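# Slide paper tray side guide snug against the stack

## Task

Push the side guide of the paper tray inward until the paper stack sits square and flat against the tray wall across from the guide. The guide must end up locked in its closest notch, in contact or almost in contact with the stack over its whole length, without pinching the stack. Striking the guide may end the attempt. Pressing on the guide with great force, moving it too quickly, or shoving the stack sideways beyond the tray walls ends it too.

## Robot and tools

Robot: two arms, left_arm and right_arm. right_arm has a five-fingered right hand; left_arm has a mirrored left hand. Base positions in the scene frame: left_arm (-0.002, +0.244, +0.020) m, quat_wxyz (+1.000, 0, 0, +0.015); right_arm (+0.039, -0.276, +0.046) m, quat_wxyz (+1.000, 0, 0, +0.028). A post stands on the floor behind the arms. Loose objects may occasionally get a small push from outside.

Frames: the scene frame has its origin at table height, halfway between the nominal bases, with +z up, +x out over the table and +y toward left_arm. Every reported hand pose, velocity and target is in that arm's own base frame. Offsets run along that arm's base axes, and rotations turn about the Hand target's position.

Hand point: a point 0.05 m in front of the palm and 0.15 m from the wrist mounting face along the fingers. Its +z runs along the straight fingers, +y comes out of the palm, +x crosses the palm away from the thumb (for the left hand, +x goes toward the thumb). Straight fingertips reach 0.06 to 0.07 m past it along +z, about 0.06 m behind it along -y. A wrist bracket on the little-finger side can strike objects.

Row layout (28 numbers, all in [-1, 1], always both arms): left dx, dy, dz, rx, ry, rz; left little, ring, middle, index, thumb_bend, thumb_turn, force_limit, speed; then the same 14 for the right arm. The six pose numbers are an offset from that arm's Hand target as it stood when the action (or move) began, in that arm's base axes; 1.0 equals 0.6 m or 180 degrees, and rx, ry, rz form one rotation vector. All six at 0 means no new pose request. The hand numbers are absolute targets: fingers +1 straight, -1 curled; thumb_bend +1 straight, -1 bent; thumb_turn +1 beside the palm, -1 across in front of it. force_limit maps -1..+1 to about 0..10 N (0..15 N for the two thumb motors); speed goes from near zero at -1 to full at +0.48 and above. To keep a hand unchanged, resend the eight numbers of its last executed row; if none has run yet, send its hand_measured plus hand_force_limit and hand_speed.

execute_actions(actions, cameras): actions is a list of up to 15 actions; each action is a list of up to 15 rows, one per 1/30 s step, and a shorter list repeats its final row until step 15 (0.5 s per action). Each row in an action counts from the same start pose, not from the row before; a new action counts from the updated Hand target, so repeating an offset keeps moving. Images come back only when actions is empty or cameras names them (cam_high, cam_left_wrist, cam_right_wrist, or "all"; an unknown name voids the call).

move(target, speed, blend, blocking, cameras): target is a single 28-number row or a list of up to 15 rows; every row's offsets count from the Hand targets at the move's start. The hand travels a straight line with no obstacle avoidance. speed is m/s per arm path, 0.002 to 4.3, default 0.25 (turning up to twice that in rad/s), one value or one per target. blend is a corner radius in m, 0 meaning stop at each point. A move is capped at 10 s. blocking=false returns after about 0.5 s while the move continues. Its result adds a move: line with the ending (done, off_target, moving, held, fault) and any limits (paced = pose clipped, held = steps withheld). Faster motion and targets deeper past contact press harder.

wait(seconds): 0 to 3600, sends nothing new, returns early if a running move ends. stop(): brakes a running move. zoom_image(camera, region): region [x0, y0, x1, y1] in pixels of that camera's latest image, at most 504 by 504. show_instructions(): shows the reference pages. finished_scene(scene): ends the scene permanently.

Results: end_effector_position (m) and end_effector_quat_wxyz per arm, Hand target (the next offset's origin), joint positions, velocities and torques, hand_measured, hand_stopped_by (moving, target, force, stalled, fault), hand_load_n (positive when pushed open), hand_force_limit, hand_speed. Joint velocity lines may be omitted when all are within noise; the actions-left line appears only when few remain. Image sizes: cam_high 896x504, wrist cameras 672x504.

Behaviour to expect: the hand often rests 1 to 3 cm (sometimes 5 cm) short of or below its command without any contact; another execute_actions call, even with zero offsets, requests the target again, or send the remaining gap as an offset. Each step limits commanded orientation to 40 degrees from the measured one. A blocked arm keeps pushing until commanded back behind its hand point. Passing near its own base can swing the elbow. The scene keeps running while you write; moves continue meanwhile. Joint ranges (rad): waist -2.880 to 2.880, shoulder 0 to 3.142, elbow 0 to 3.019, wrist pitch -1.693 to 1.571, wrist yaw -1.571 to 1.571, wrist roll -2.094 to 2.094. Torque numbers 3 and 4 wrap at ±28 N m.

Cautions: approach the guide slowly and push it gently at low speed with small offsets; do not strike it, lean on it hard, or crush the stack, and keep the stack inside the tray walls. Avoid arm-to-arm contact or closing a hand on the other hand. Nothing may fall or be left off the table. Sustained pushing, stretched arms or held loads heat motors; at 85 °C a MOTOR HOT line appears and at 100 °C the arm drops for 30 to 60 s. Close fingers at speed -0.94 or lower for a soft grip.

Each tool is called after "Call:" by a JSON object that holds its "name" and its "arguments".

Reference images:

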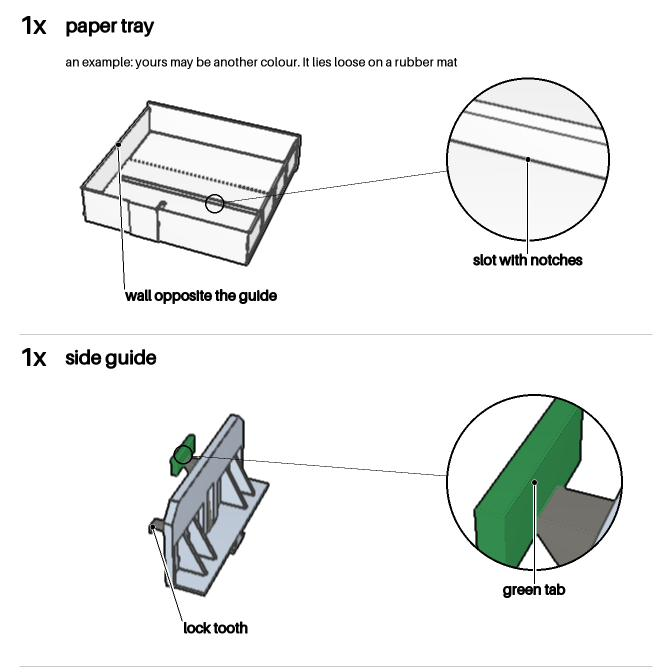

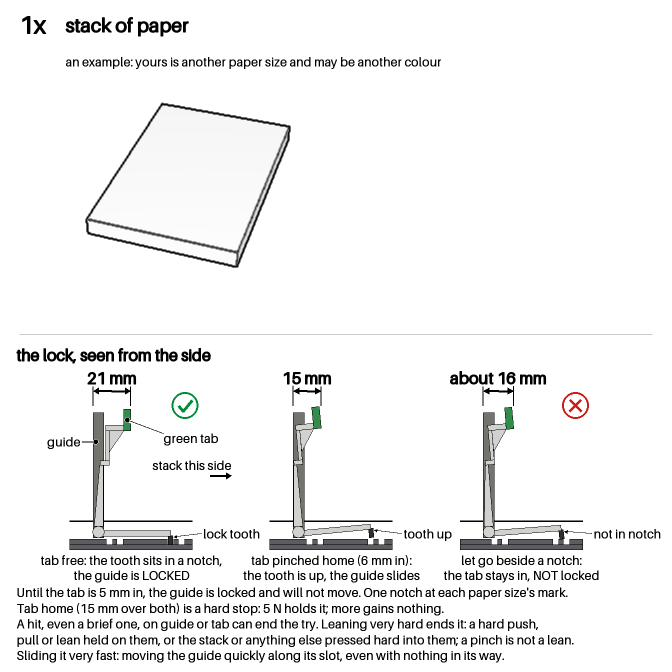

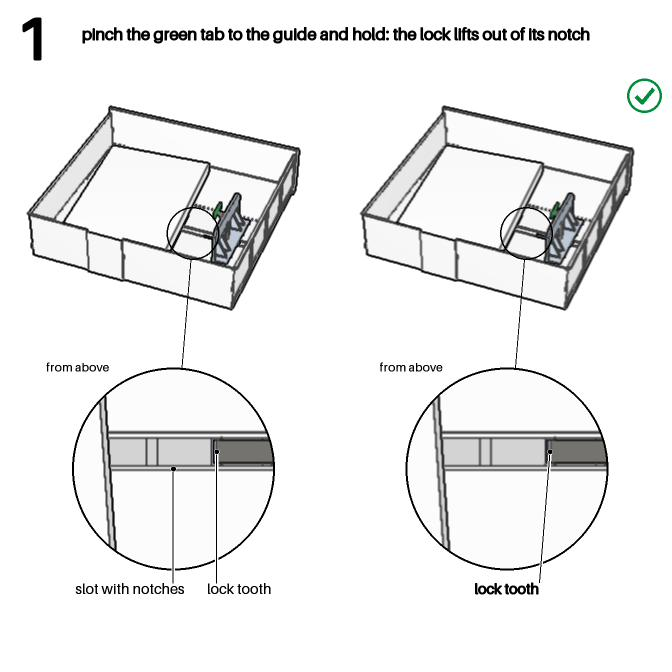

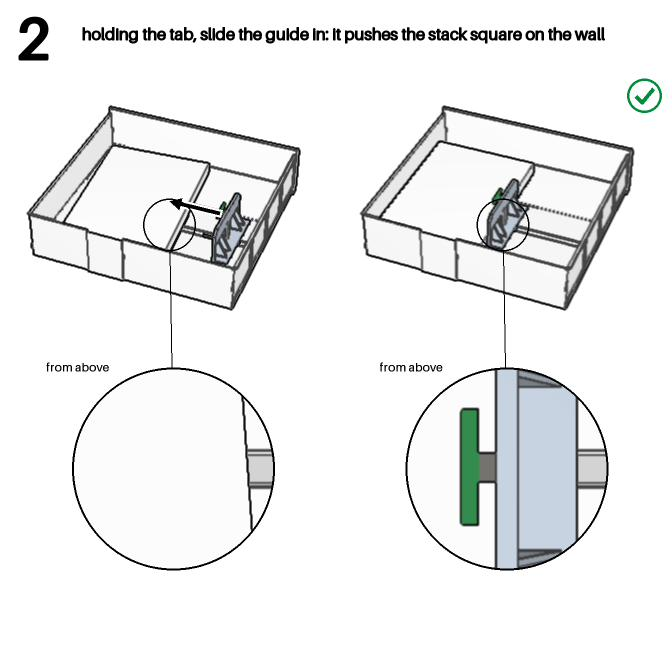

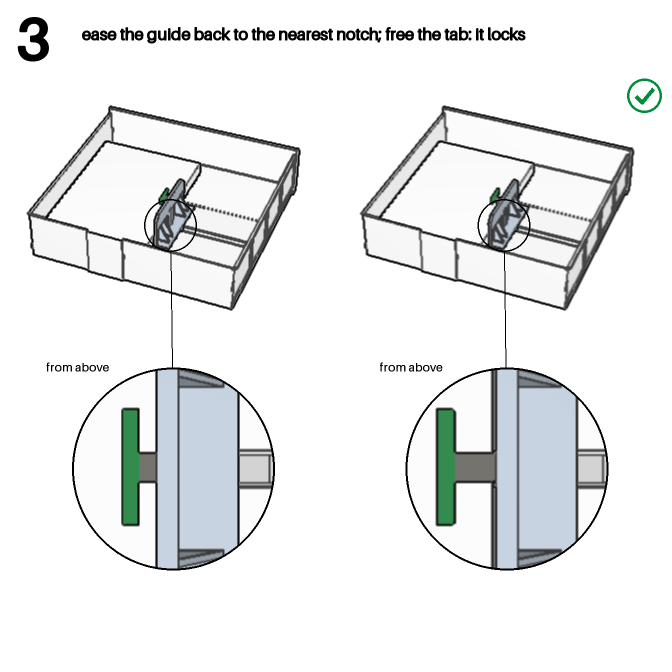

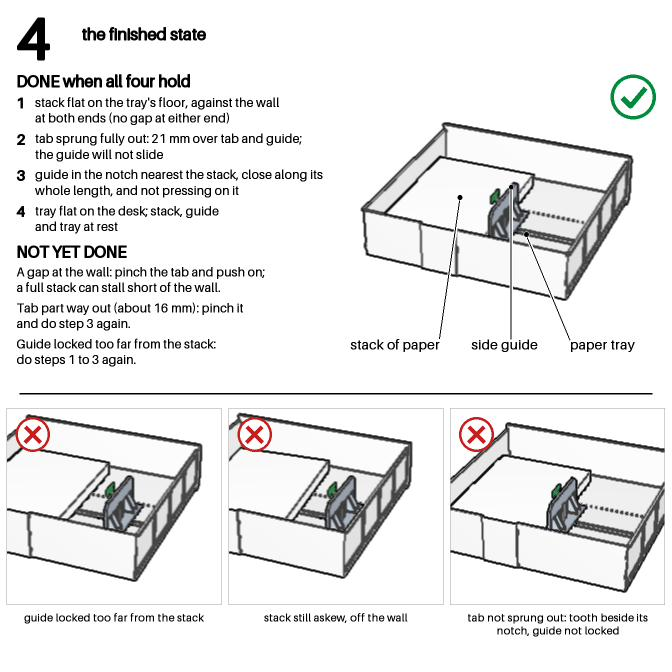

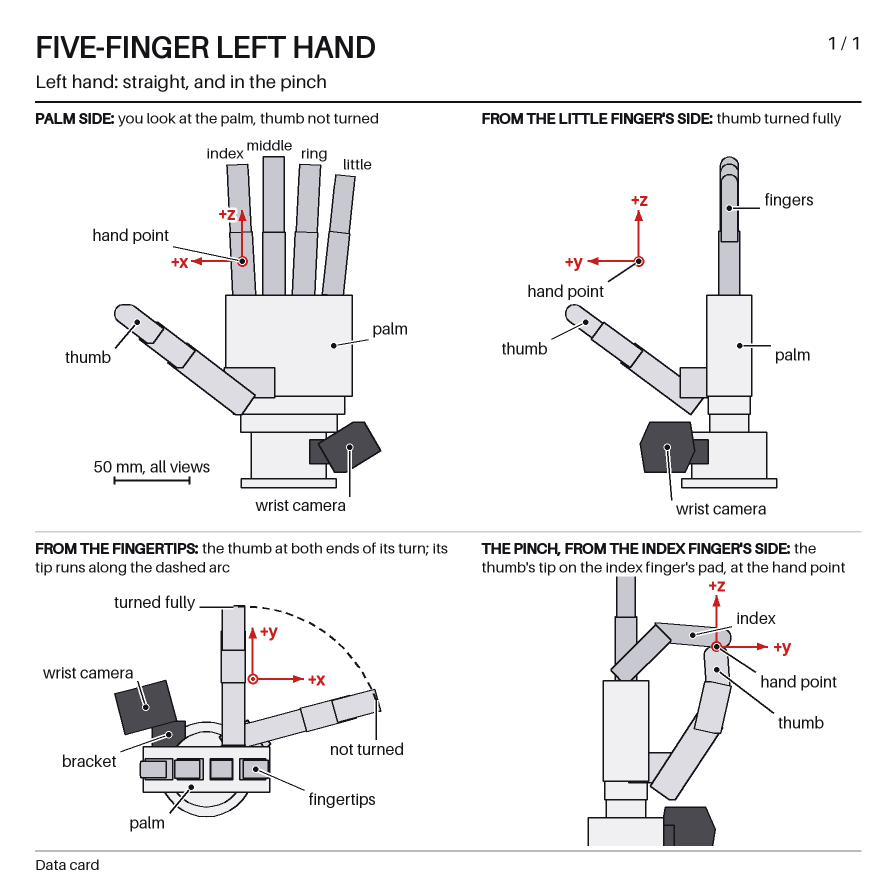

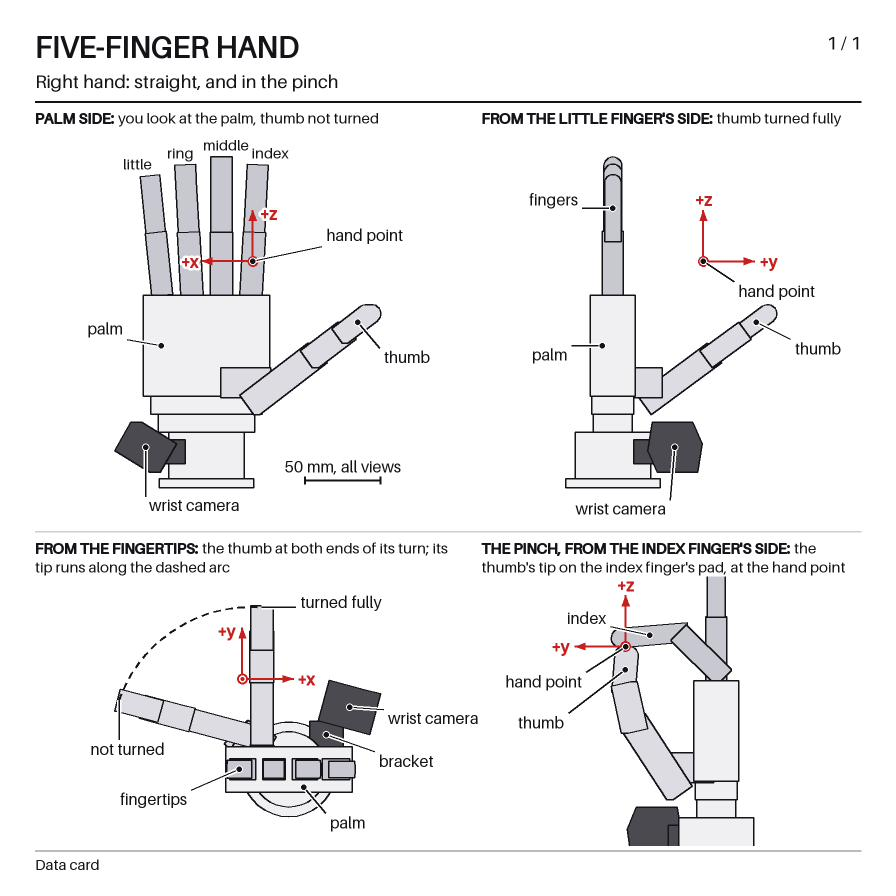

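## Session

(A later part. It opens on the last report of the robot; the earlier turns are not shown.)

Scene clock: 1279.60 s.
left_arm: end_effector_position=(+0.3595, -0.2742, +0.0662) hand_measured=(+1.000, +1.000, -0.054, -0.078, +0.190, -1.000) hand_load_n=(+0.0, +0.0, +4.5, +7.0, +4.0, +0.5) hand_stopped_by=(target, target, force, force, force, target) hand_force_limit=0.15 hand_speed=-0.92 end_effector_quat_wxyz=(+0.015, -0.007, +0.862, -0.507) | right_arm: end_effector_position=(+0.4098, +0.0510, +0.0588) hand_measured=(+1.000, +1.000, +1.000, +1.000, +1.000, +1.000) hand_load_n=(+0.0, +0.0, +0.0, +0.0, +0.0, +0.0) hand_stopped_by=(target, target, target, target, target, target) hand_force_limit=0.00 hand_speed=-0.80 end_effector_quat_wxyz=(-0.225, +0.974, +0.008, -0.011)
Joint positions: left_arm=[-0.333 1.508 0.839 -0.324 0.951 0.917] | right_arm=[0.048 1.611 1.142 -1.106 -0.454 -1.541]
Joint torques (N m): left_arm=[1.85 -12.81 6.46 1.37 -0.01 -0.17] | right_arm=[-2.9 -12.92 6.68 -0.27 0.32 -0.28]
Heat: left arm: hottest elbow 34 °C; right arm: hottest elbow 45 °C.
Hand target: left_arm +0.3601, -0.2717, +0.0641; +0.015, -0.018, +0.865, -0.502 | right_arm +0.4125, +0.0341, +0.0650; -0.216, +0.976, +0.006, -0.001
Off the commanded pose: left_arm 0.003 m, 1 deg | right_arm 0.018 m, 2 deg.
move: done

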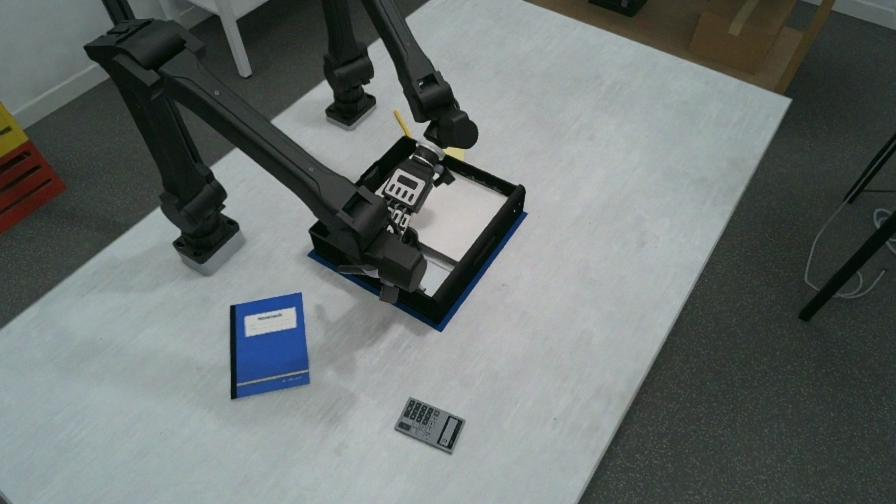

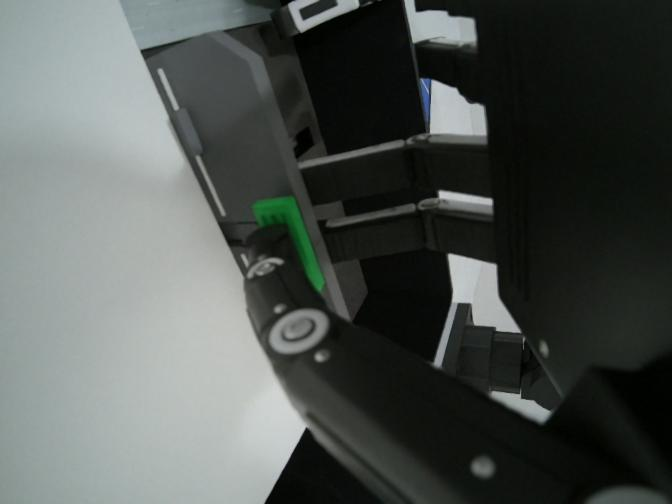

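Call:
{"name": "move", "arguments": {"target": [[0,0,0,0,0,0,1,1,-0.25,-0.25,-0.15,-1,0.15,-0.92,0.01,0.06,0.01,0,0,0,1,1,1,1,1,1,0,-0.8],[0,0,0,0,0,0,1,1,-0.25,-0.25,-0.15,-1,0.15,-0.92,0.01,0.03,0.35,0,0,0,1,1,1,1,1,1,0,-0.8],[0,0,0,0,0,0,1,1,-0.25,-0.25,-0.15,-1,0.15,-0.92,0.01,-0.45,0.45,0,0,0,1,1,1,1,1,1,0,-0.8]], "speed": [0.04,0.12,0.25], "blend": [0,0.04,0], "cameras": ["cam_high"]}}

Call:
{"name": "zoom_image", "arguments": {"camera": "cam_high", "region": [345, 190, 425, 270]}}

Call:
{"name": "zoom_image", "arguments": {"camera": "cam_high", "region": [445, 160, 525, 230]}}

Scene clock: 1289.57 s.
left_arm: end_effector_position=(+0.3595, -0.2742, +0.0662) hand_measured=(+1.000, +1.000, -0.054, -0.078, +0.190, -1.000) hand_load_n=(+0.0, +0.0, +4.5, +7.0, +4.0, +0.5) hand_stopped_by=(target, target, force, force, force, target) hand_force_limit=0.15 hand_speed=-0.92 end_effector_quat_wxyz=(+0.015, -0.007, +0.862, -0.507) | right_arm: end_effector_position=(+0.4088, -0.2337, +0.3249) hand_measured=(+1.000, +1.000, +1.000, +1.000, +1.000, +1.000) hand_load_n=(+0.0, +0.0, +0.0, +0.0, +0.0, +0.0) hand_stopped_by=(target, target, target, target, target, target) hand_force_limit=0.00 hand_speed=-0.80 end_effector_quat_wxyz=(-0.127, +0.982, -0.031, +0.133)
Joint positions: left_arm=[-0.333 1.508 0.839 -0.324 0.951 0.917] | right_arm=[-0.526 1.516 1.755 -1.691 -0.351 -2.012]
Joint torques (N m): left_arm=[1.85 -12.81 6.5 1.37 -0.02 -0.21] | right_arm=[-0.15 -10.7 10.35 0.06 -0.2 -0.19]
Heat: left arm: hottest elbow 34 °C; right arm: hottest elbow 45 °C.
Hand target: left_arm +0.3601, -0.2717, +0.0641; +0.016, -0.018, +0.865, -0.502 | right_arm +0.4185, -0.2359, +0.3352; -0.216, +0.976, +0.006, -0.001
Off the commanded pose: left_arm 0.003 m, 1 deg | right_arm 0.014 m, 19 deg.
joint sent to its limit (right arm) — joint 4 (wrist pitch), lower limit. The joint targets are off in orientation, not in position.
move: off_target (right_arm)

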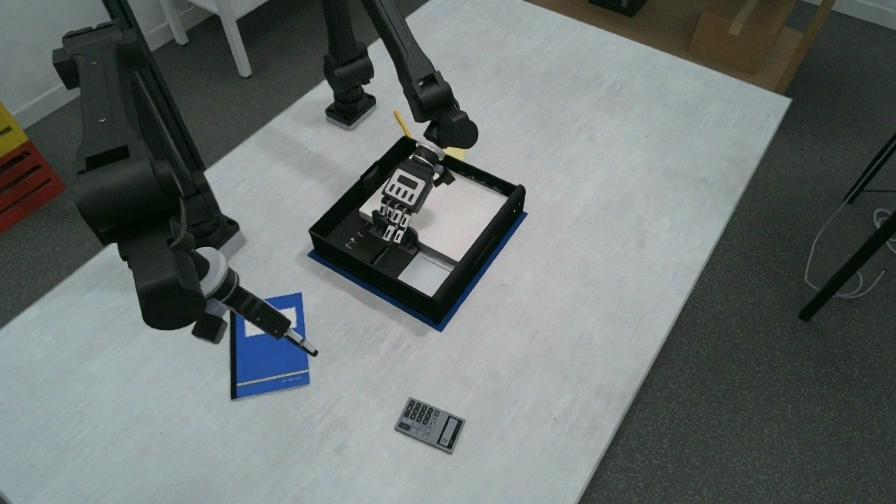

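Scaled by 6.300 from the camera's image (finer frame: 1280x720).

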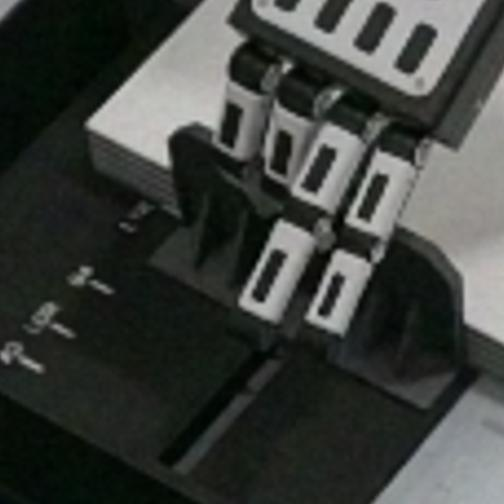

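Scaled by 6.300 from the camera's image (finer frame: 1280x720).

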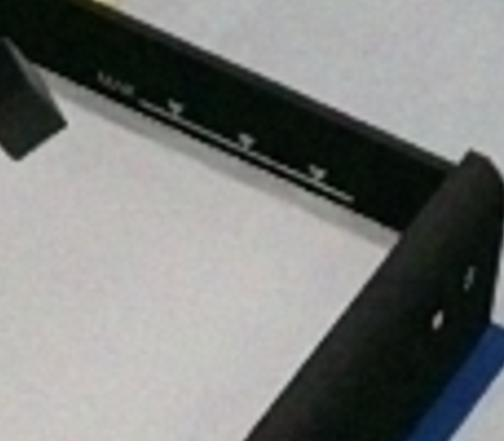

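Call:
{"name": "move", "arguments": {"target": [[0,0,0,0,0,0,1,1,0.05,0.05,0.45,-1,0.15,-0.92,0,0,0,0,0,0,1,1,1,1,1,1,0,-0.8]], "speed": 0.01, "cameras": ["cam_left_wrist"]}}

Call:
{"name": "zoom_image", "arguments": {"camera": "cam_left_wrist", "region": [180, 150, 360, 300]}}

Scene clock: 1296.97 s.
left_arm: end_effector_position=(+0.3607, -0.2731, +0.0661) hand_measured=(+1.000, +1.000, +0.050, +0.050, +0.450, -1.000) hand_load_n=(+0.0, +0.0, +0.0, +0.0, +0.0, +0.0) hand_stopped_by=(target, target, target, target, target, target) hand_force_limit=0.15 hand_speed=-0.92 end_effector_quat_wxyz=(+0.018, -0.011, +0.864, -0.503) | right_arm: end_effector_position=(+0.4088, -0.2338, +0.3249) hand_measured=(+1.000, +1.000, +1.000, +1.000, +1.000, +1.000) hand_load_n=(+0.0, +0.0, +0.0, +0.0, +0.0, +0.0) hand_stopped_by=(target, target, target, target, target, target) hand_force_limit=0.00 hand_speed=-0.80 end_effector_quat_wxyz=(-0.127, +0.982, -0.030, +0.133)
Joint positions: left_arm=[-0.333 1.506 0.839 -0.324 0.94 0.911] | right_arm=[-0.526 1.516 1.755 -1.691 -0.351 -2.013]
Joint torques (N m): left_arm=[1.85 -12.63 6.49 1.37 0.51 -0.16] | right_arm=[-0.21 -10.7 10.39 0.05 -0.19 -0.17]
Heat: left arm: hottest elbow 34 °C; right arm: hottest elbow 47 °C.
Hand target: left_arm +0.3601, -0.2717, +0.0643; +0.016, -0.018, +0.865, -0.502 | right_arm +0.4186, -0.2359, +0.3352; -0.216, +0.976, +0.006, -0.001
Off the commanded pose: left_arm 0.002 m, 1 deg | right_arm 0.014 m, 19 deg.
joint sent to its limit (right arm) — joint 4 (wrist pitch), lower limit. The joint targets are off in orientation, not in position.
move: done

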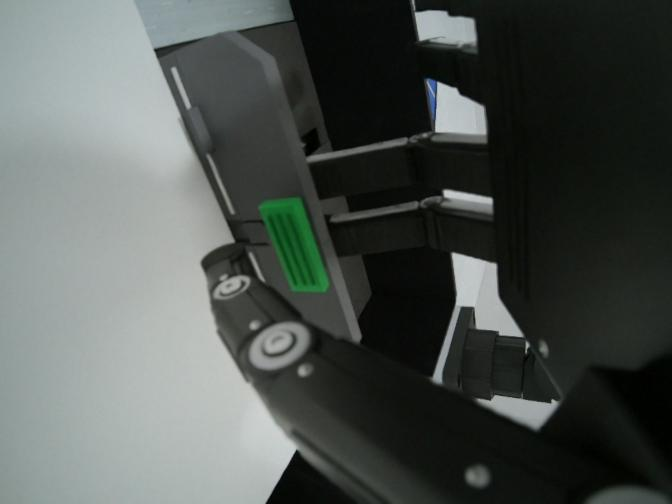

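Scaled by 2.800 from the camera's image (finer frame: 960x720).

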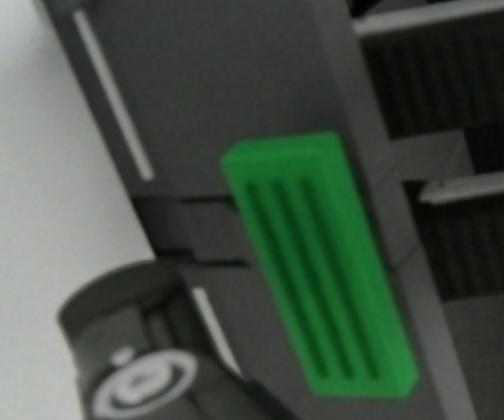

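Call:
{"name": "move", "arguments": {"target": [[0,0,0,0,0,0,1,1,0.15,0.15,0.7,-1,0.15,-0.5,0,0,0,0,0,0,1,1,1,1,1,1,0,-0.8],[0,0.01,0.2,0,0,0,1,1,0.2,0.2,0.7,-1,-0.05,-0.5,0,0,0,0,0,0,1,1,1,1,1,1,0,-0.8],[0.035,0.34,0.25,0.194,0,-0.014,1,1,0.2,0.2,0.7,-1,-0.05,-0.5,0,0,0,0,0,0,1,1,1,1,1,1,0,-0.8]], "speed": [0.05,0.1,0.15], "blend": [0,0.02,0], "cameras": ["cam_high","cam_left_wrist"]}}

Call:
{"name": "zoom_image", "arguments": {"camera": "cam_high", "region": [345, 195, 395, 245]}}

Call:
{"name": "zoom_image", "arguments": {"camera": "cam_high", "region": [300, 120, 530, 340]}}

Call:
{"name": "zoom_image", "arguments": {"camera": "cam_left_wrist", "region": [0, 0, 240, 180]}}

Scene clock: 1313.73 s.
left_arm: end_effector_position=(+0.3702, -0.0713, +0.2068) hand_measured=(+1.000, +1.000, +0.200, +0.200, +0.700, -1.000) hand_load_n=(-0.5, +0.0, +0.0, +0.0, +0.0, +0.5) hand_stopped_by=(target, target, target, target, target, target) hand_force_limit=-0.05 hand_speed=-0.50 end_effector_quat_wxyz=(+0.004, +0.004, +0.976, -0.220) | right_arm: end_effector_position=(+0.4088, -0.2338, +0.3249) hand_measured=(+1.000, +1.000, +1.000, +1.000, +1.000, +1.000) hand_load_n=(+0.0, +0.0, +0.0, +0.0, +0.0, +0.0) hand_stopped_by=(target, target, target, target, target, target) hand_force_limit=0.00 hand_speed=-0.80 end_effector_quat_wxyz=(-0.127, +0.982, -0.030, +0.133)
Joint positions: left_arm=[-0.105 1.381 1.294 -1.429 0.44 1.461] | right_arm=[-0.526 1.516 1.755 -1.691 -0.351 -2.013]
Joint torques (N m): left_arm=[2.37 -10.52 10.88 -0.03 0.28 0] | right_arm=[-0.21 -10.7 10.36 0.06 -0.2 -0.17]
Heat: left arm: hottest elbow 35 °C; right arm: hottest elbow 50 °C.
Hand target: left_arm +0.3811, -0.0677, +0.2143; +0.009, +0.006, +0.976, -0.219 | right_arm +0.4186, -0.2359, +0.3352; -0.216, +0.976, +0.006, -0.001
Off the commanded pose: left_arm 0.014 m, 1 deg | right_arm 0.014 m, 19 deg.
joint sent to its limit (right arm) — joint 4 (wrist pitch), lower limit. The joint targets are off in orientation, not in position.
move: off_target (left_arm); blend cut to 0 m at target 2; target 2's new numbers were sent with left_arm's hand 0.018 m and 2 deg from that target

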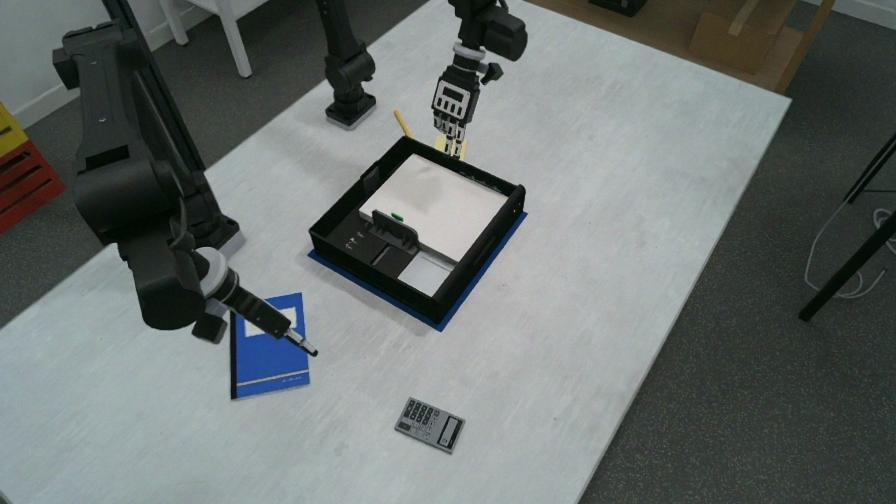

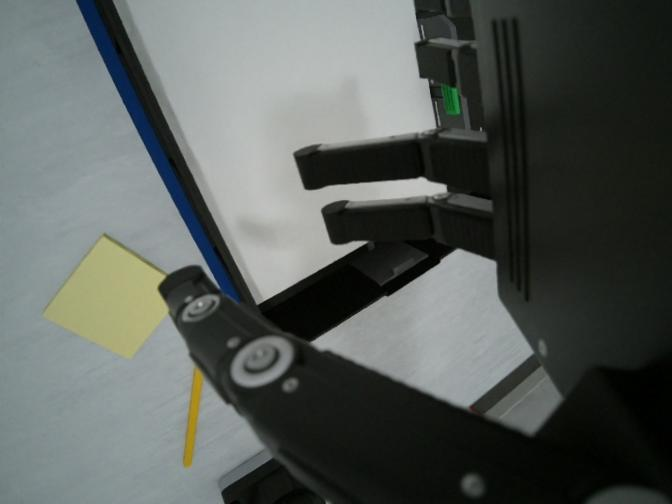

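Scaled by 10.080 from the camera's image (finer frame: 1280x720).

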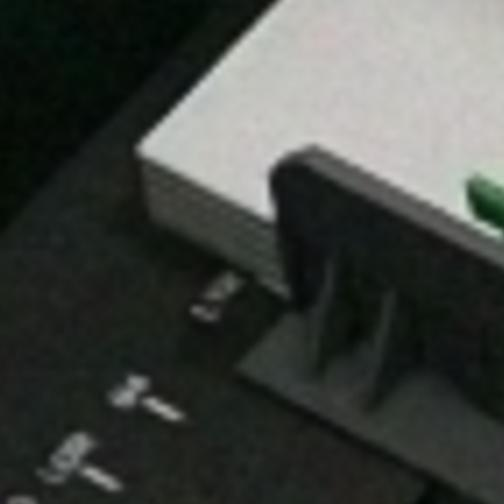

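Scaled by 2.191 from the camera's image (finer frame: 1280x720).

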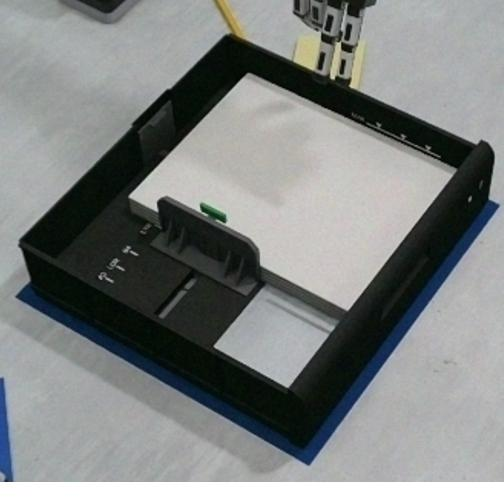

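Scaled by 2.100 from the camera's image (finer frame: 960x720).

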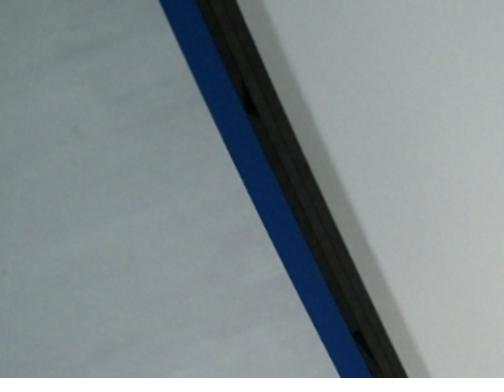

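Call:
{"name": "move", "arguments": {"target": [[0.0165,-0.3555,-0.107,-0.194,0,0.014,1,1,0.15,0.15,0.7,-1,-0.05,-0.5,0,0,0,0,0,0,1,1,1,1,1,1,0,-0.8]], "speed": 0.15, "cameras": ["cam_left_wrist"]}}

Scene clock: 1340.70 s.
left_arm: end_effector_position=(+0.3919, -0.2763, +0.1559) hand_measured=(+1.000, +1.000, +0.150, +0.150, +0.700, -1.000) hand_load_n=(+0.0, +0.0, +0.0, +0.0, +0.0, +0.0) hand_stopped_by=(target, target, target, target, target, target) hand_force_limit=-0.05 hand_speed=-0.50 end_effector_quat_wxyz=(+0.020, -0.016, +0.865, -0.501) | right_arm: end_effector_position=(+0.4088, -0.2338, +0.3249) hand_measured=(+1.000, +1.000, +1.000, +1.000, +1.000, +1.000) hand_load_n=(+0.0, +0.0, +0.0, +0.0, +0.0, +0.0) hand_stopped_by=(target, target, target, target, target, target) hand_force_limit=0.00 hand_speed=-0.80 end_effector_quat_wxyz=(-0.127, +0.982, -0.030, +0.133)
Joint positions: left_arm=[-0.318 1.448 1.052 -0.605 0.939 0.921] | right_arm=[-0.526 1.516 1.755 -1.691 -0.351 -2.013]
Joint torques (N m): left_arm=[1.14 -12.16 7.43 2.02 0.65 -0.21] | right_arm=[-0.15 -10.75 10.39 0.03 -0.2 -0.17]
Heat: left arm: hottest elbow 37 °C; right arm: hottest elbow 53 °C.
Hand target: left_arm +0.3910, -0.2810, +0.1501; +0.015, -0.018, +0.865, -0.502 | right_arm +0.4186, -0.2359, +0.3352; -0.216, +0.976, +0.006, -0.001
Off the commanded pose: left_arm 0.008 m, 1 deg | right_arm 0.014 m, 19 deg.
joint sent to its limit (right arm) — joint 4 (wrist pitch), lower limit. The joint targets are off in orientation, not in position.
move: done

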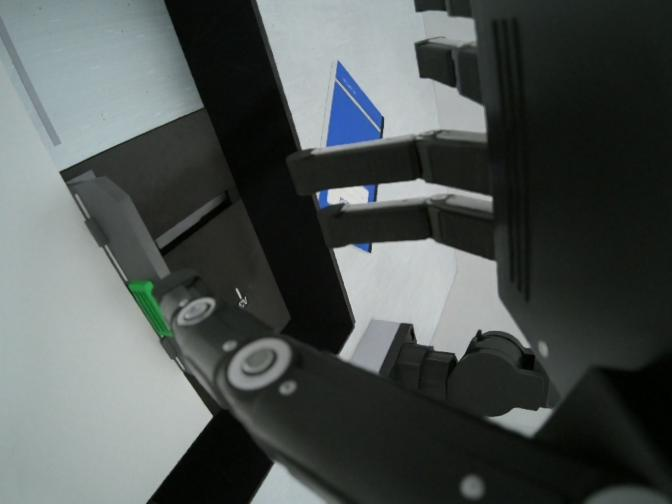

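Call:
{"name": "move", "arguments": {"target": [[0,0,-0.155,0,0,0,1,1,0.15,0.15,0.7,-1,-0.05,-0.5,0,0,0,0,0,0,1,1,1,1,1,1,0,-0.8]], "speed": 0.06, "cameras": ["cam_left_wrist"]}}

Call:
{"name": "zoom_image", "arguments": {"camera": "cam_left_wrist", "region": [80, 90, 430, 353]}}

Scene clock: 1345.10 s.
left_arm: end_effector_position=(+0.3927, -0.2767, +0.0629) hand_measured=(+1.000, +1.000, +0.150, +0.150, +0.700, -1.000) hand_load_n=(+0.0, +0.0, +0.0, +0.0, +0.0, +0.0) hand_stopped_by=(target, target, target, target, target, target) hand_force_limit=-0.05 hand_speed=-0.50 end_effector_quat_wxyz=(+0.020, -0.016, +0.865, -0.501) | right_arm: end_effector_position=(+0.4088, -0.2338, +0.3249) hand_measured=(+1.000, +1.000, +1.000, +1.000, +1.000, +1.000) hand_load_n=(+0.0, -0.5, +0.0, +0.0, +0.0, +0.0) hand_stopped_by=(target, target, target, target, target, target) hand_force_limit=0.00 hand_speed=-0.80 end_effector_quat_wxyz=(-0.127, +0.982, -0.030, +0.133)
Joint positions: left_arm=[-0.318 1.582 0.923 -0.341 0.939 0.92] | right_arm=[-0.526 1.516 1.755 -1.691 -0.351 -2.013]
Joint torques (N m): left_arm=[0.91 -12.86 6.48 2.03 0.64 -0.2] | right_arm=[-0.21 -10.7 10.35 0.09 -0.19 -0.17]
Heat: left arm: hottest elbow 37 °C; right arm: hottest elbow 53 °C.
Hand target: left_arm +0.3910, -0.2810, +0.0571; +0.015, -0.018, +0.865, -0.502 | right_arm +0.4186, -0.2359, +0.3352; -0.216, +0.976, +0.006, -0.001
Off the commanded pose: left_arm 0.007 m, 1 deg | right_arm 0.014 m, 19 deg.
joint sent to its limit (right arm) — joint 4 (wrist pitch), lower limit. The joint targets are off in orientation, not in position.
move: done

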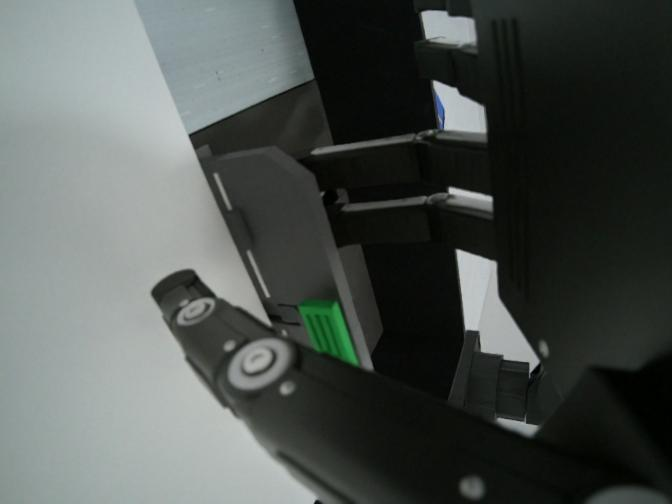

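Scaled by 1.440 from the camera's image (finer frame: 960x720).

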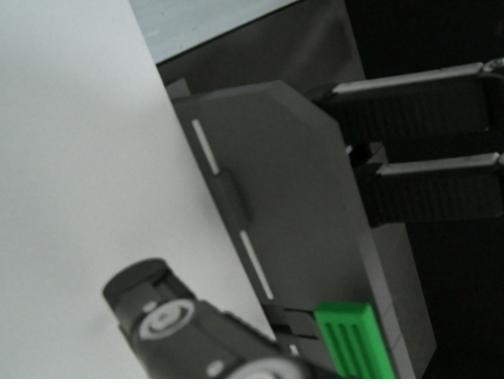

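Call:
{"name": "execute_actions", "arguments": {"actions": []}}

Scene clock: 1356.97 s.
left_arm: end_effector_position=(+0.3927, -0.2767, +0.0629) hand_measured=(+1.000, +1.000, +0.150, +0.150, +0.700, -1.000) hand_load_n=(+0.0, +0.0, +0.0, +0.0, +0.0, +0.0) hand_stopped_by=(target, target, target, target, target, target) hand_force_limit=-0.05 hand_speed=-0.50 end_effector_quat_wxyz=(+0.020, -0.016, +0.865, -0.501) | right_arm: end_effector_position=(+0.4088, -0.2338, +0.3249) hand_measured=(+1.000, +1.000, +1.000, +1.000, +1.000, +1.000) hand_load_n=(+0.0, +0.0, +0.0, +0.0, +0.0, +0.0) hand_stopped_by=(target, target, target, target, target, target) hand_force_limit=0.00 hand_speed=-0.80 end_effector_quat_wxyz=(-0.127, +0.982, -0.030, +0.133)
Joint positions: left_arm=[-0.318 1.582 0.923 -0.341 0.939 0.92] | right_arm=[-0.526 1.516 1.755 -1.691 -0.351 -2.013]
Joint velocities: within noise
Joint torques (N m): left_arm=[1.03 -12.92 6.49 1.96 0.66 -0.2] | right_arm=[-0.09 -10.64 10.37 0.08 -0.2 -0.17]
Heat: left arm: hottest elbow 36 °C; right arm: hottest elbow 54 °C.
Hand target: left_arm +0.3910, -0.2810, +0.0571; +0.015, -0.018, +0.865, -0.502 | right_arm +0.4186, -0.2359, +0.3352; -0.216, +0.976, +0.006, -0.001
Off the commanded pose: left_arm 0.007 m, 1 deg | right_arm 0.014 m, 19 deg.

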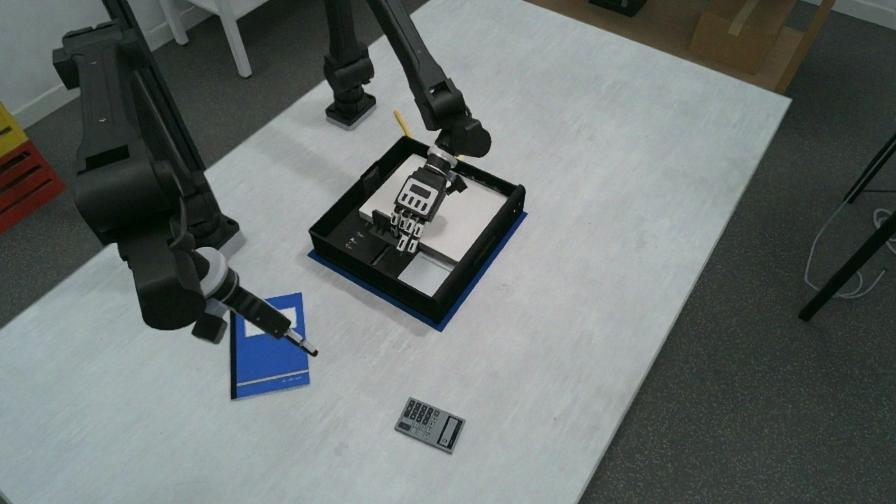

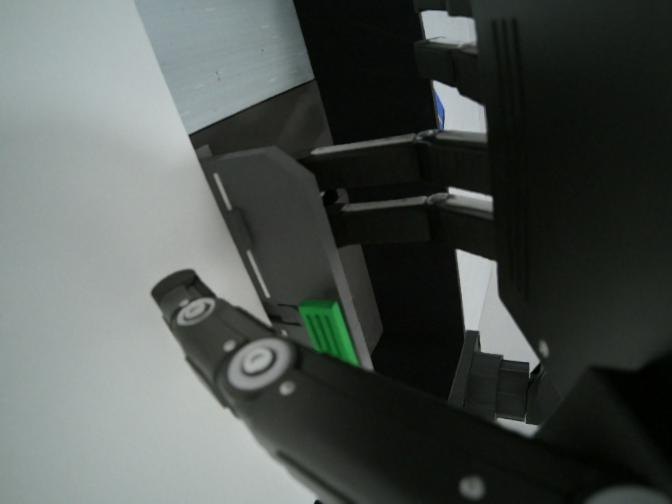

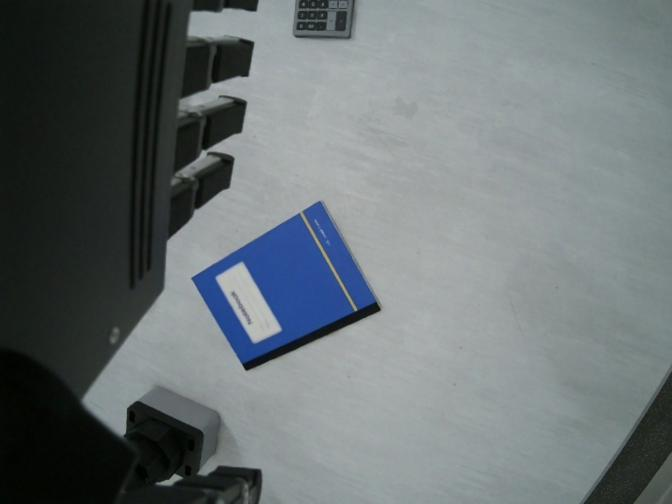

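Call:
{"name": "execute_actions", "arguments": {"actions": [[[0,0,0,0,0,0,1,1,0.15,-0.25,0.7,-1,-0.8,-0.94,0,0,0,0,0,0,1,1,1,1,1,1,0,-0.8]],[[0,0,0,0,0,0,1,1,0.15,-0.25,0.7,-1,-0.8,-0.94,0,0,0,0,0,0,1,1,1,1,1,1,0,-0.8]],[[0,0,0,0,0,0,1,1,0.15,-0.25,0.7,-1,-0.8,-0.94,0,0,0,0,0,0,1,1,1,1,1,1,0,-0.8]]], "cameras": ["cam_left_wrist"]}}

Call:
{"name": "wait", "arguments": {"seconds": 3, "cameras": ["cam_left_wrist"]}}

Scene clock: 1362.30 s.
left_arm: end_effector_position=(+0.3927, -0.2768, +0.0629) hand_measured=(+1.000, +1.000, +0.150, -0.080, +0.700, -1.000) hand_load_n=(+0.0, +0.0, +0.0, +0.5, +0.0, +0.0) hand_stopped_by=(target, target, target, force, target, target) hand_force_limit=-0.80 hand_speed=-0.94 end_effector_quat_wxyz=(+0.020, -0.016, +0.865, -0.501) | right_arm: end_effector_position=(+0.4088, -0.2338, +0.3249) hand_measured=(+1.000, +1.000, +1.000, +1.000, +1.000, +1.000) hand_load_n=(+0.0, +0.0, +0.0, +0.0, +0.0, +0.0) hand_stopped_by=(target, target, target, target, target, target) hand_force_limit=0.00 hand_speed=-0.80 end_effector_quat_wxyz=(-0.127, +0.982, -0.030, +0.133)
Joint positions: left_arm=[-0.319 1.582 0.923 -0.34 0.939 0.92] | right_arm=[-0.526 1.516 1.755 -1.691 -0.351 -2.013]
Joint torques (N m): left_arm=[0.85 -12.98 6.5 2 0.64 -0.19] | right_arm=[-0.09 -10.64 10.37 0.03 -0.2 -0.17]
Heat: left arm: hottest elbow 36 °C; right arm: hottest elbow 54 °C.
Hand target: left_arm +0.3908, -0.2811, +0.0571; +0.015, -0.017, +0.865, -0.502 | right_arm +0.4186, -0.2359, +0.3352; -0.216, +0.976, +0.006, -0.001
Off the commanded pose: left_arm 0.007 m, 1 deg | right_arm 0.014 m, 19 deg.
joint sent to its limit (right arm) — joint 4 (wrist pitch), lower limit. The joint targets are off in orientation, not in position.

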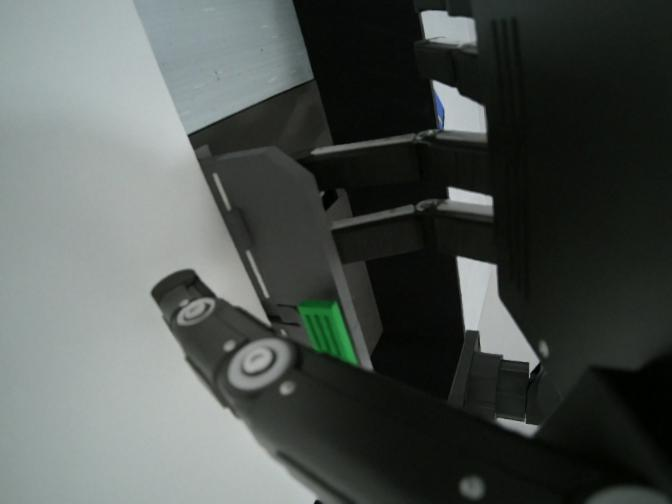

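Scene clock: 1365.30 s.
left_arm: end_effector_position=(+0.3927, -0.2768, +0.0629) hand_measured=(+1.000, +1.000, +0.150, -0.080, +0.700, -1.000) hand_load_n=(+0.0, +0.0, +0.0, +0.5, +0.0, +0.0) hand_stopped_by=(target, target, target, force, target, target) hand_force_limit=-0.80 hand_speed=-0.94 end_effector_quat_wxyz=(+0.020, -0.016, +0.865, -0.501) | right_arm: end_effector_position=(+0.4088, -0.2338, +0.3249) hand_measured=(+1.000, +1.000, +1.000, +1.000, +1.000, +1.000) hand_load_n=(+0.0, +0.0, +0.0, +0.0, +0.0, +0.0) hand_stopped_by=(target, target, target, target, target, target) hand_force_limit=0.00 hand_speed=-0.80 end_effector_quat_wxyz=(-0.127, +0.982, -0.030, +0.133)
Joint positions: left_arm=[-0.319 1.582 0.923 -0.34 0.939 0.92] | right_arm=[-0.526 1.516 1.755 -1.691 -0.351 -2.013]
Joint torques (N m): left_arm=[1.03 -12.92 6.49 1.98 0.64 -0.2] | right_arm=[-0.15 -10.81 10.33 0.06 -0.19 -0.17]
Heat: left arm: hottest elbow 36 °C; right arm: hottest elbow 54 °C.
Hand target: left_arm +0.3908, -0.2811, +0.0571; +0.015, -0.017, +0.865, -0.502 | right_arm +0.4186, -0.2359, +0.3352; -0.216, +0.976, +0.006, -0.001
Off the commanded pose: left_arm 0.007 m, 1 deg | right_arm 0.014 m, 19 deg.
wait: 3.00 s; at rest by 0.17 s

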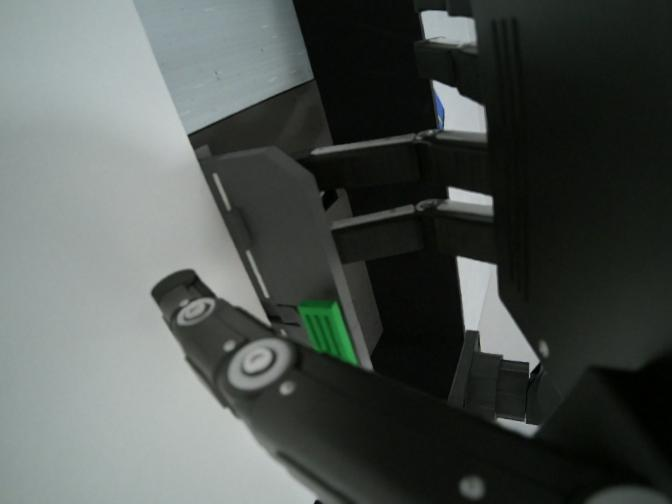

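Call:
{"name": "execute_actions", "arguments": {"actions": [[[0,0,0,0,0,0,1,1,0.15,-0.25,0.0,-1,-0.7,-0.92,0,0,0,0,0,0,1,1,1,1,1,1,0,-0.8]]], "cameras": []}}

Call:
{"name": "wait", "arguments": {"seconds": 4, "cameras": ["cam_left_wrist"]}}

Scene clock: 1373.17 s.
left_arm: end_effector_position=(+0.3927, -0.2768, +0.0629) hand_measured=(+1.000, +1.000, +0.150, -0.080, +0.308, -1.000) hand_load_n=(-0.5, +0.0, +0.0, +1.0, +0.0, +0.0) hand_stopped_by=(target, target, target, force, moving, target) hand_force_limit=-0.70 hand_speed=-0.92 end_effector_quat_wxyz=(+0.020, -0.016, +0.865, -0.501) | right_arm: end_effector_position=(+0.4088, -0.2338, +0.3249) hand_measured=(+1.000, +1.000, +1.000, +1.000, +1.000, +1.000) hand_load_n=(+0.0, +0.0, +0.0, +0.0, +0.0, +0.0) hand_stopped_by=(target, target, target, target, target, target) hand_force_limit=0.00 hand_speed=-0.80 end_effector_quat_wxyz=(-0.127, +0.982, -0.030, +0.133)
Joint positions: left_arm=[-0.319 1.582 0.923 -0.34 0.939 0.92] | right_arm=[-0.526 1.516 1.755 -1.691 -0.351 -2.013]
Joint torques (N m): left_arm=[1.03 -12.86 6.5 1.98 0.65 -0.2] | right_arm=[-0.09 -10.7 10.36 0.05 -0.2 -0.17]
Heat: left arm: hottest elbow 36 °C; right arm: hottest elbow 55 °C.
Hand target: left_arm +0.3908, -0.2811, +0.0571; +0.015, -0.017, +0.865, -0.502 | right_arm +0.4186, -0.2359, +0.3352; -0.216, +0.976, +0.006, -0.001
Off the commanded pose: left_arm 0.007 m, 1 deg | right_arm 0.014 m, 19 deg.
joint sent to its limit (right arm) — joint 4 (wrist pitch), lower limit.
not at rest: the robot was still moving 3 seconds after this call's last action.

Scene clock: 1377.17 s.
left_arm: end_effector_position=(+0.3926, -0.2769, +0.0630) hand_measured=(+1.000, +1.000, +0.150, -0.080, +0.006, -1.000) hand_load_n=(+0.0, +0.0, +0.0, +2.0, +2.5, +0.0) hand_stopped_by=(target, target, target, force, force, target) hand_force_limit=-0.70 hand_speed=-0.92 end_effector_quat_wxyz=(+0.020, -0.017, +0.865, -0.501) | right_arm: end_effector_position=(+0.4088, -0.2338, +0.3249) hand_measured=(+1.000, +1.000, +1.000, +1.000, +1.000, +1.000) hand_load_n=(+0.0, +0.0, +0.0, +0.0, -0.5, +0.0) hand_stopped_by=(target, target, target, target, target, target) hand_force_limit=0.00 hand_speed=-0.80 end_effector_quat_wxyz=(-0.127, +0.982, -0.030, +0.133)
Joint positions: left_arm=[-0.319 1.582 0.923 -0.34 0.939 0.918] | right_arm=[-0.526 1.516 1.755 -1.691 -0.351 -2.013]
Joint torques (N m): left_arm=[1.03 -12.98 6.48 2.02 0.65 -0.19] | right_arm=[-0.15 -10.75 10.35 0.05 -0.2 -0.18]
Heat: left arm: hottest elbow 35 °C; right arm: hottest elbow 55 °C.
Hand target: left_arm +0.3908, -0.2811, +0.0571; +0.015, -0.018, +0.865, -0.502 | right_arm +0.4186, -0.2359, +0.3352; -0.216, +0.976, +0.006, -0.001
Off the commanded pose: left_arm 0.007 m, 1 deg | right_arm 0.014 m, 19 deg.
wait: 4.00 s; at rest by 2.70 s

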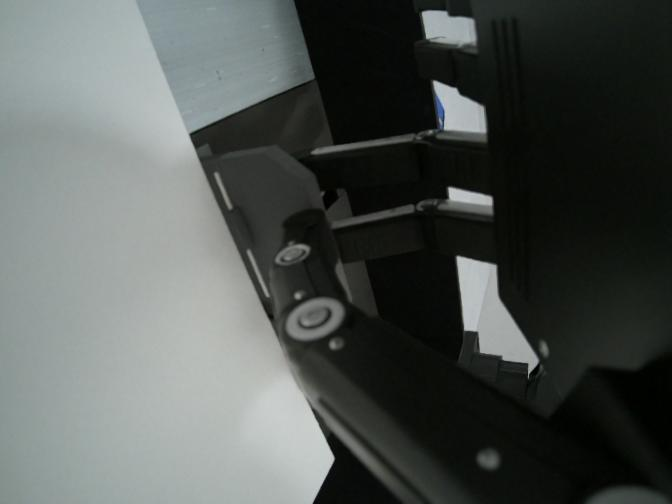

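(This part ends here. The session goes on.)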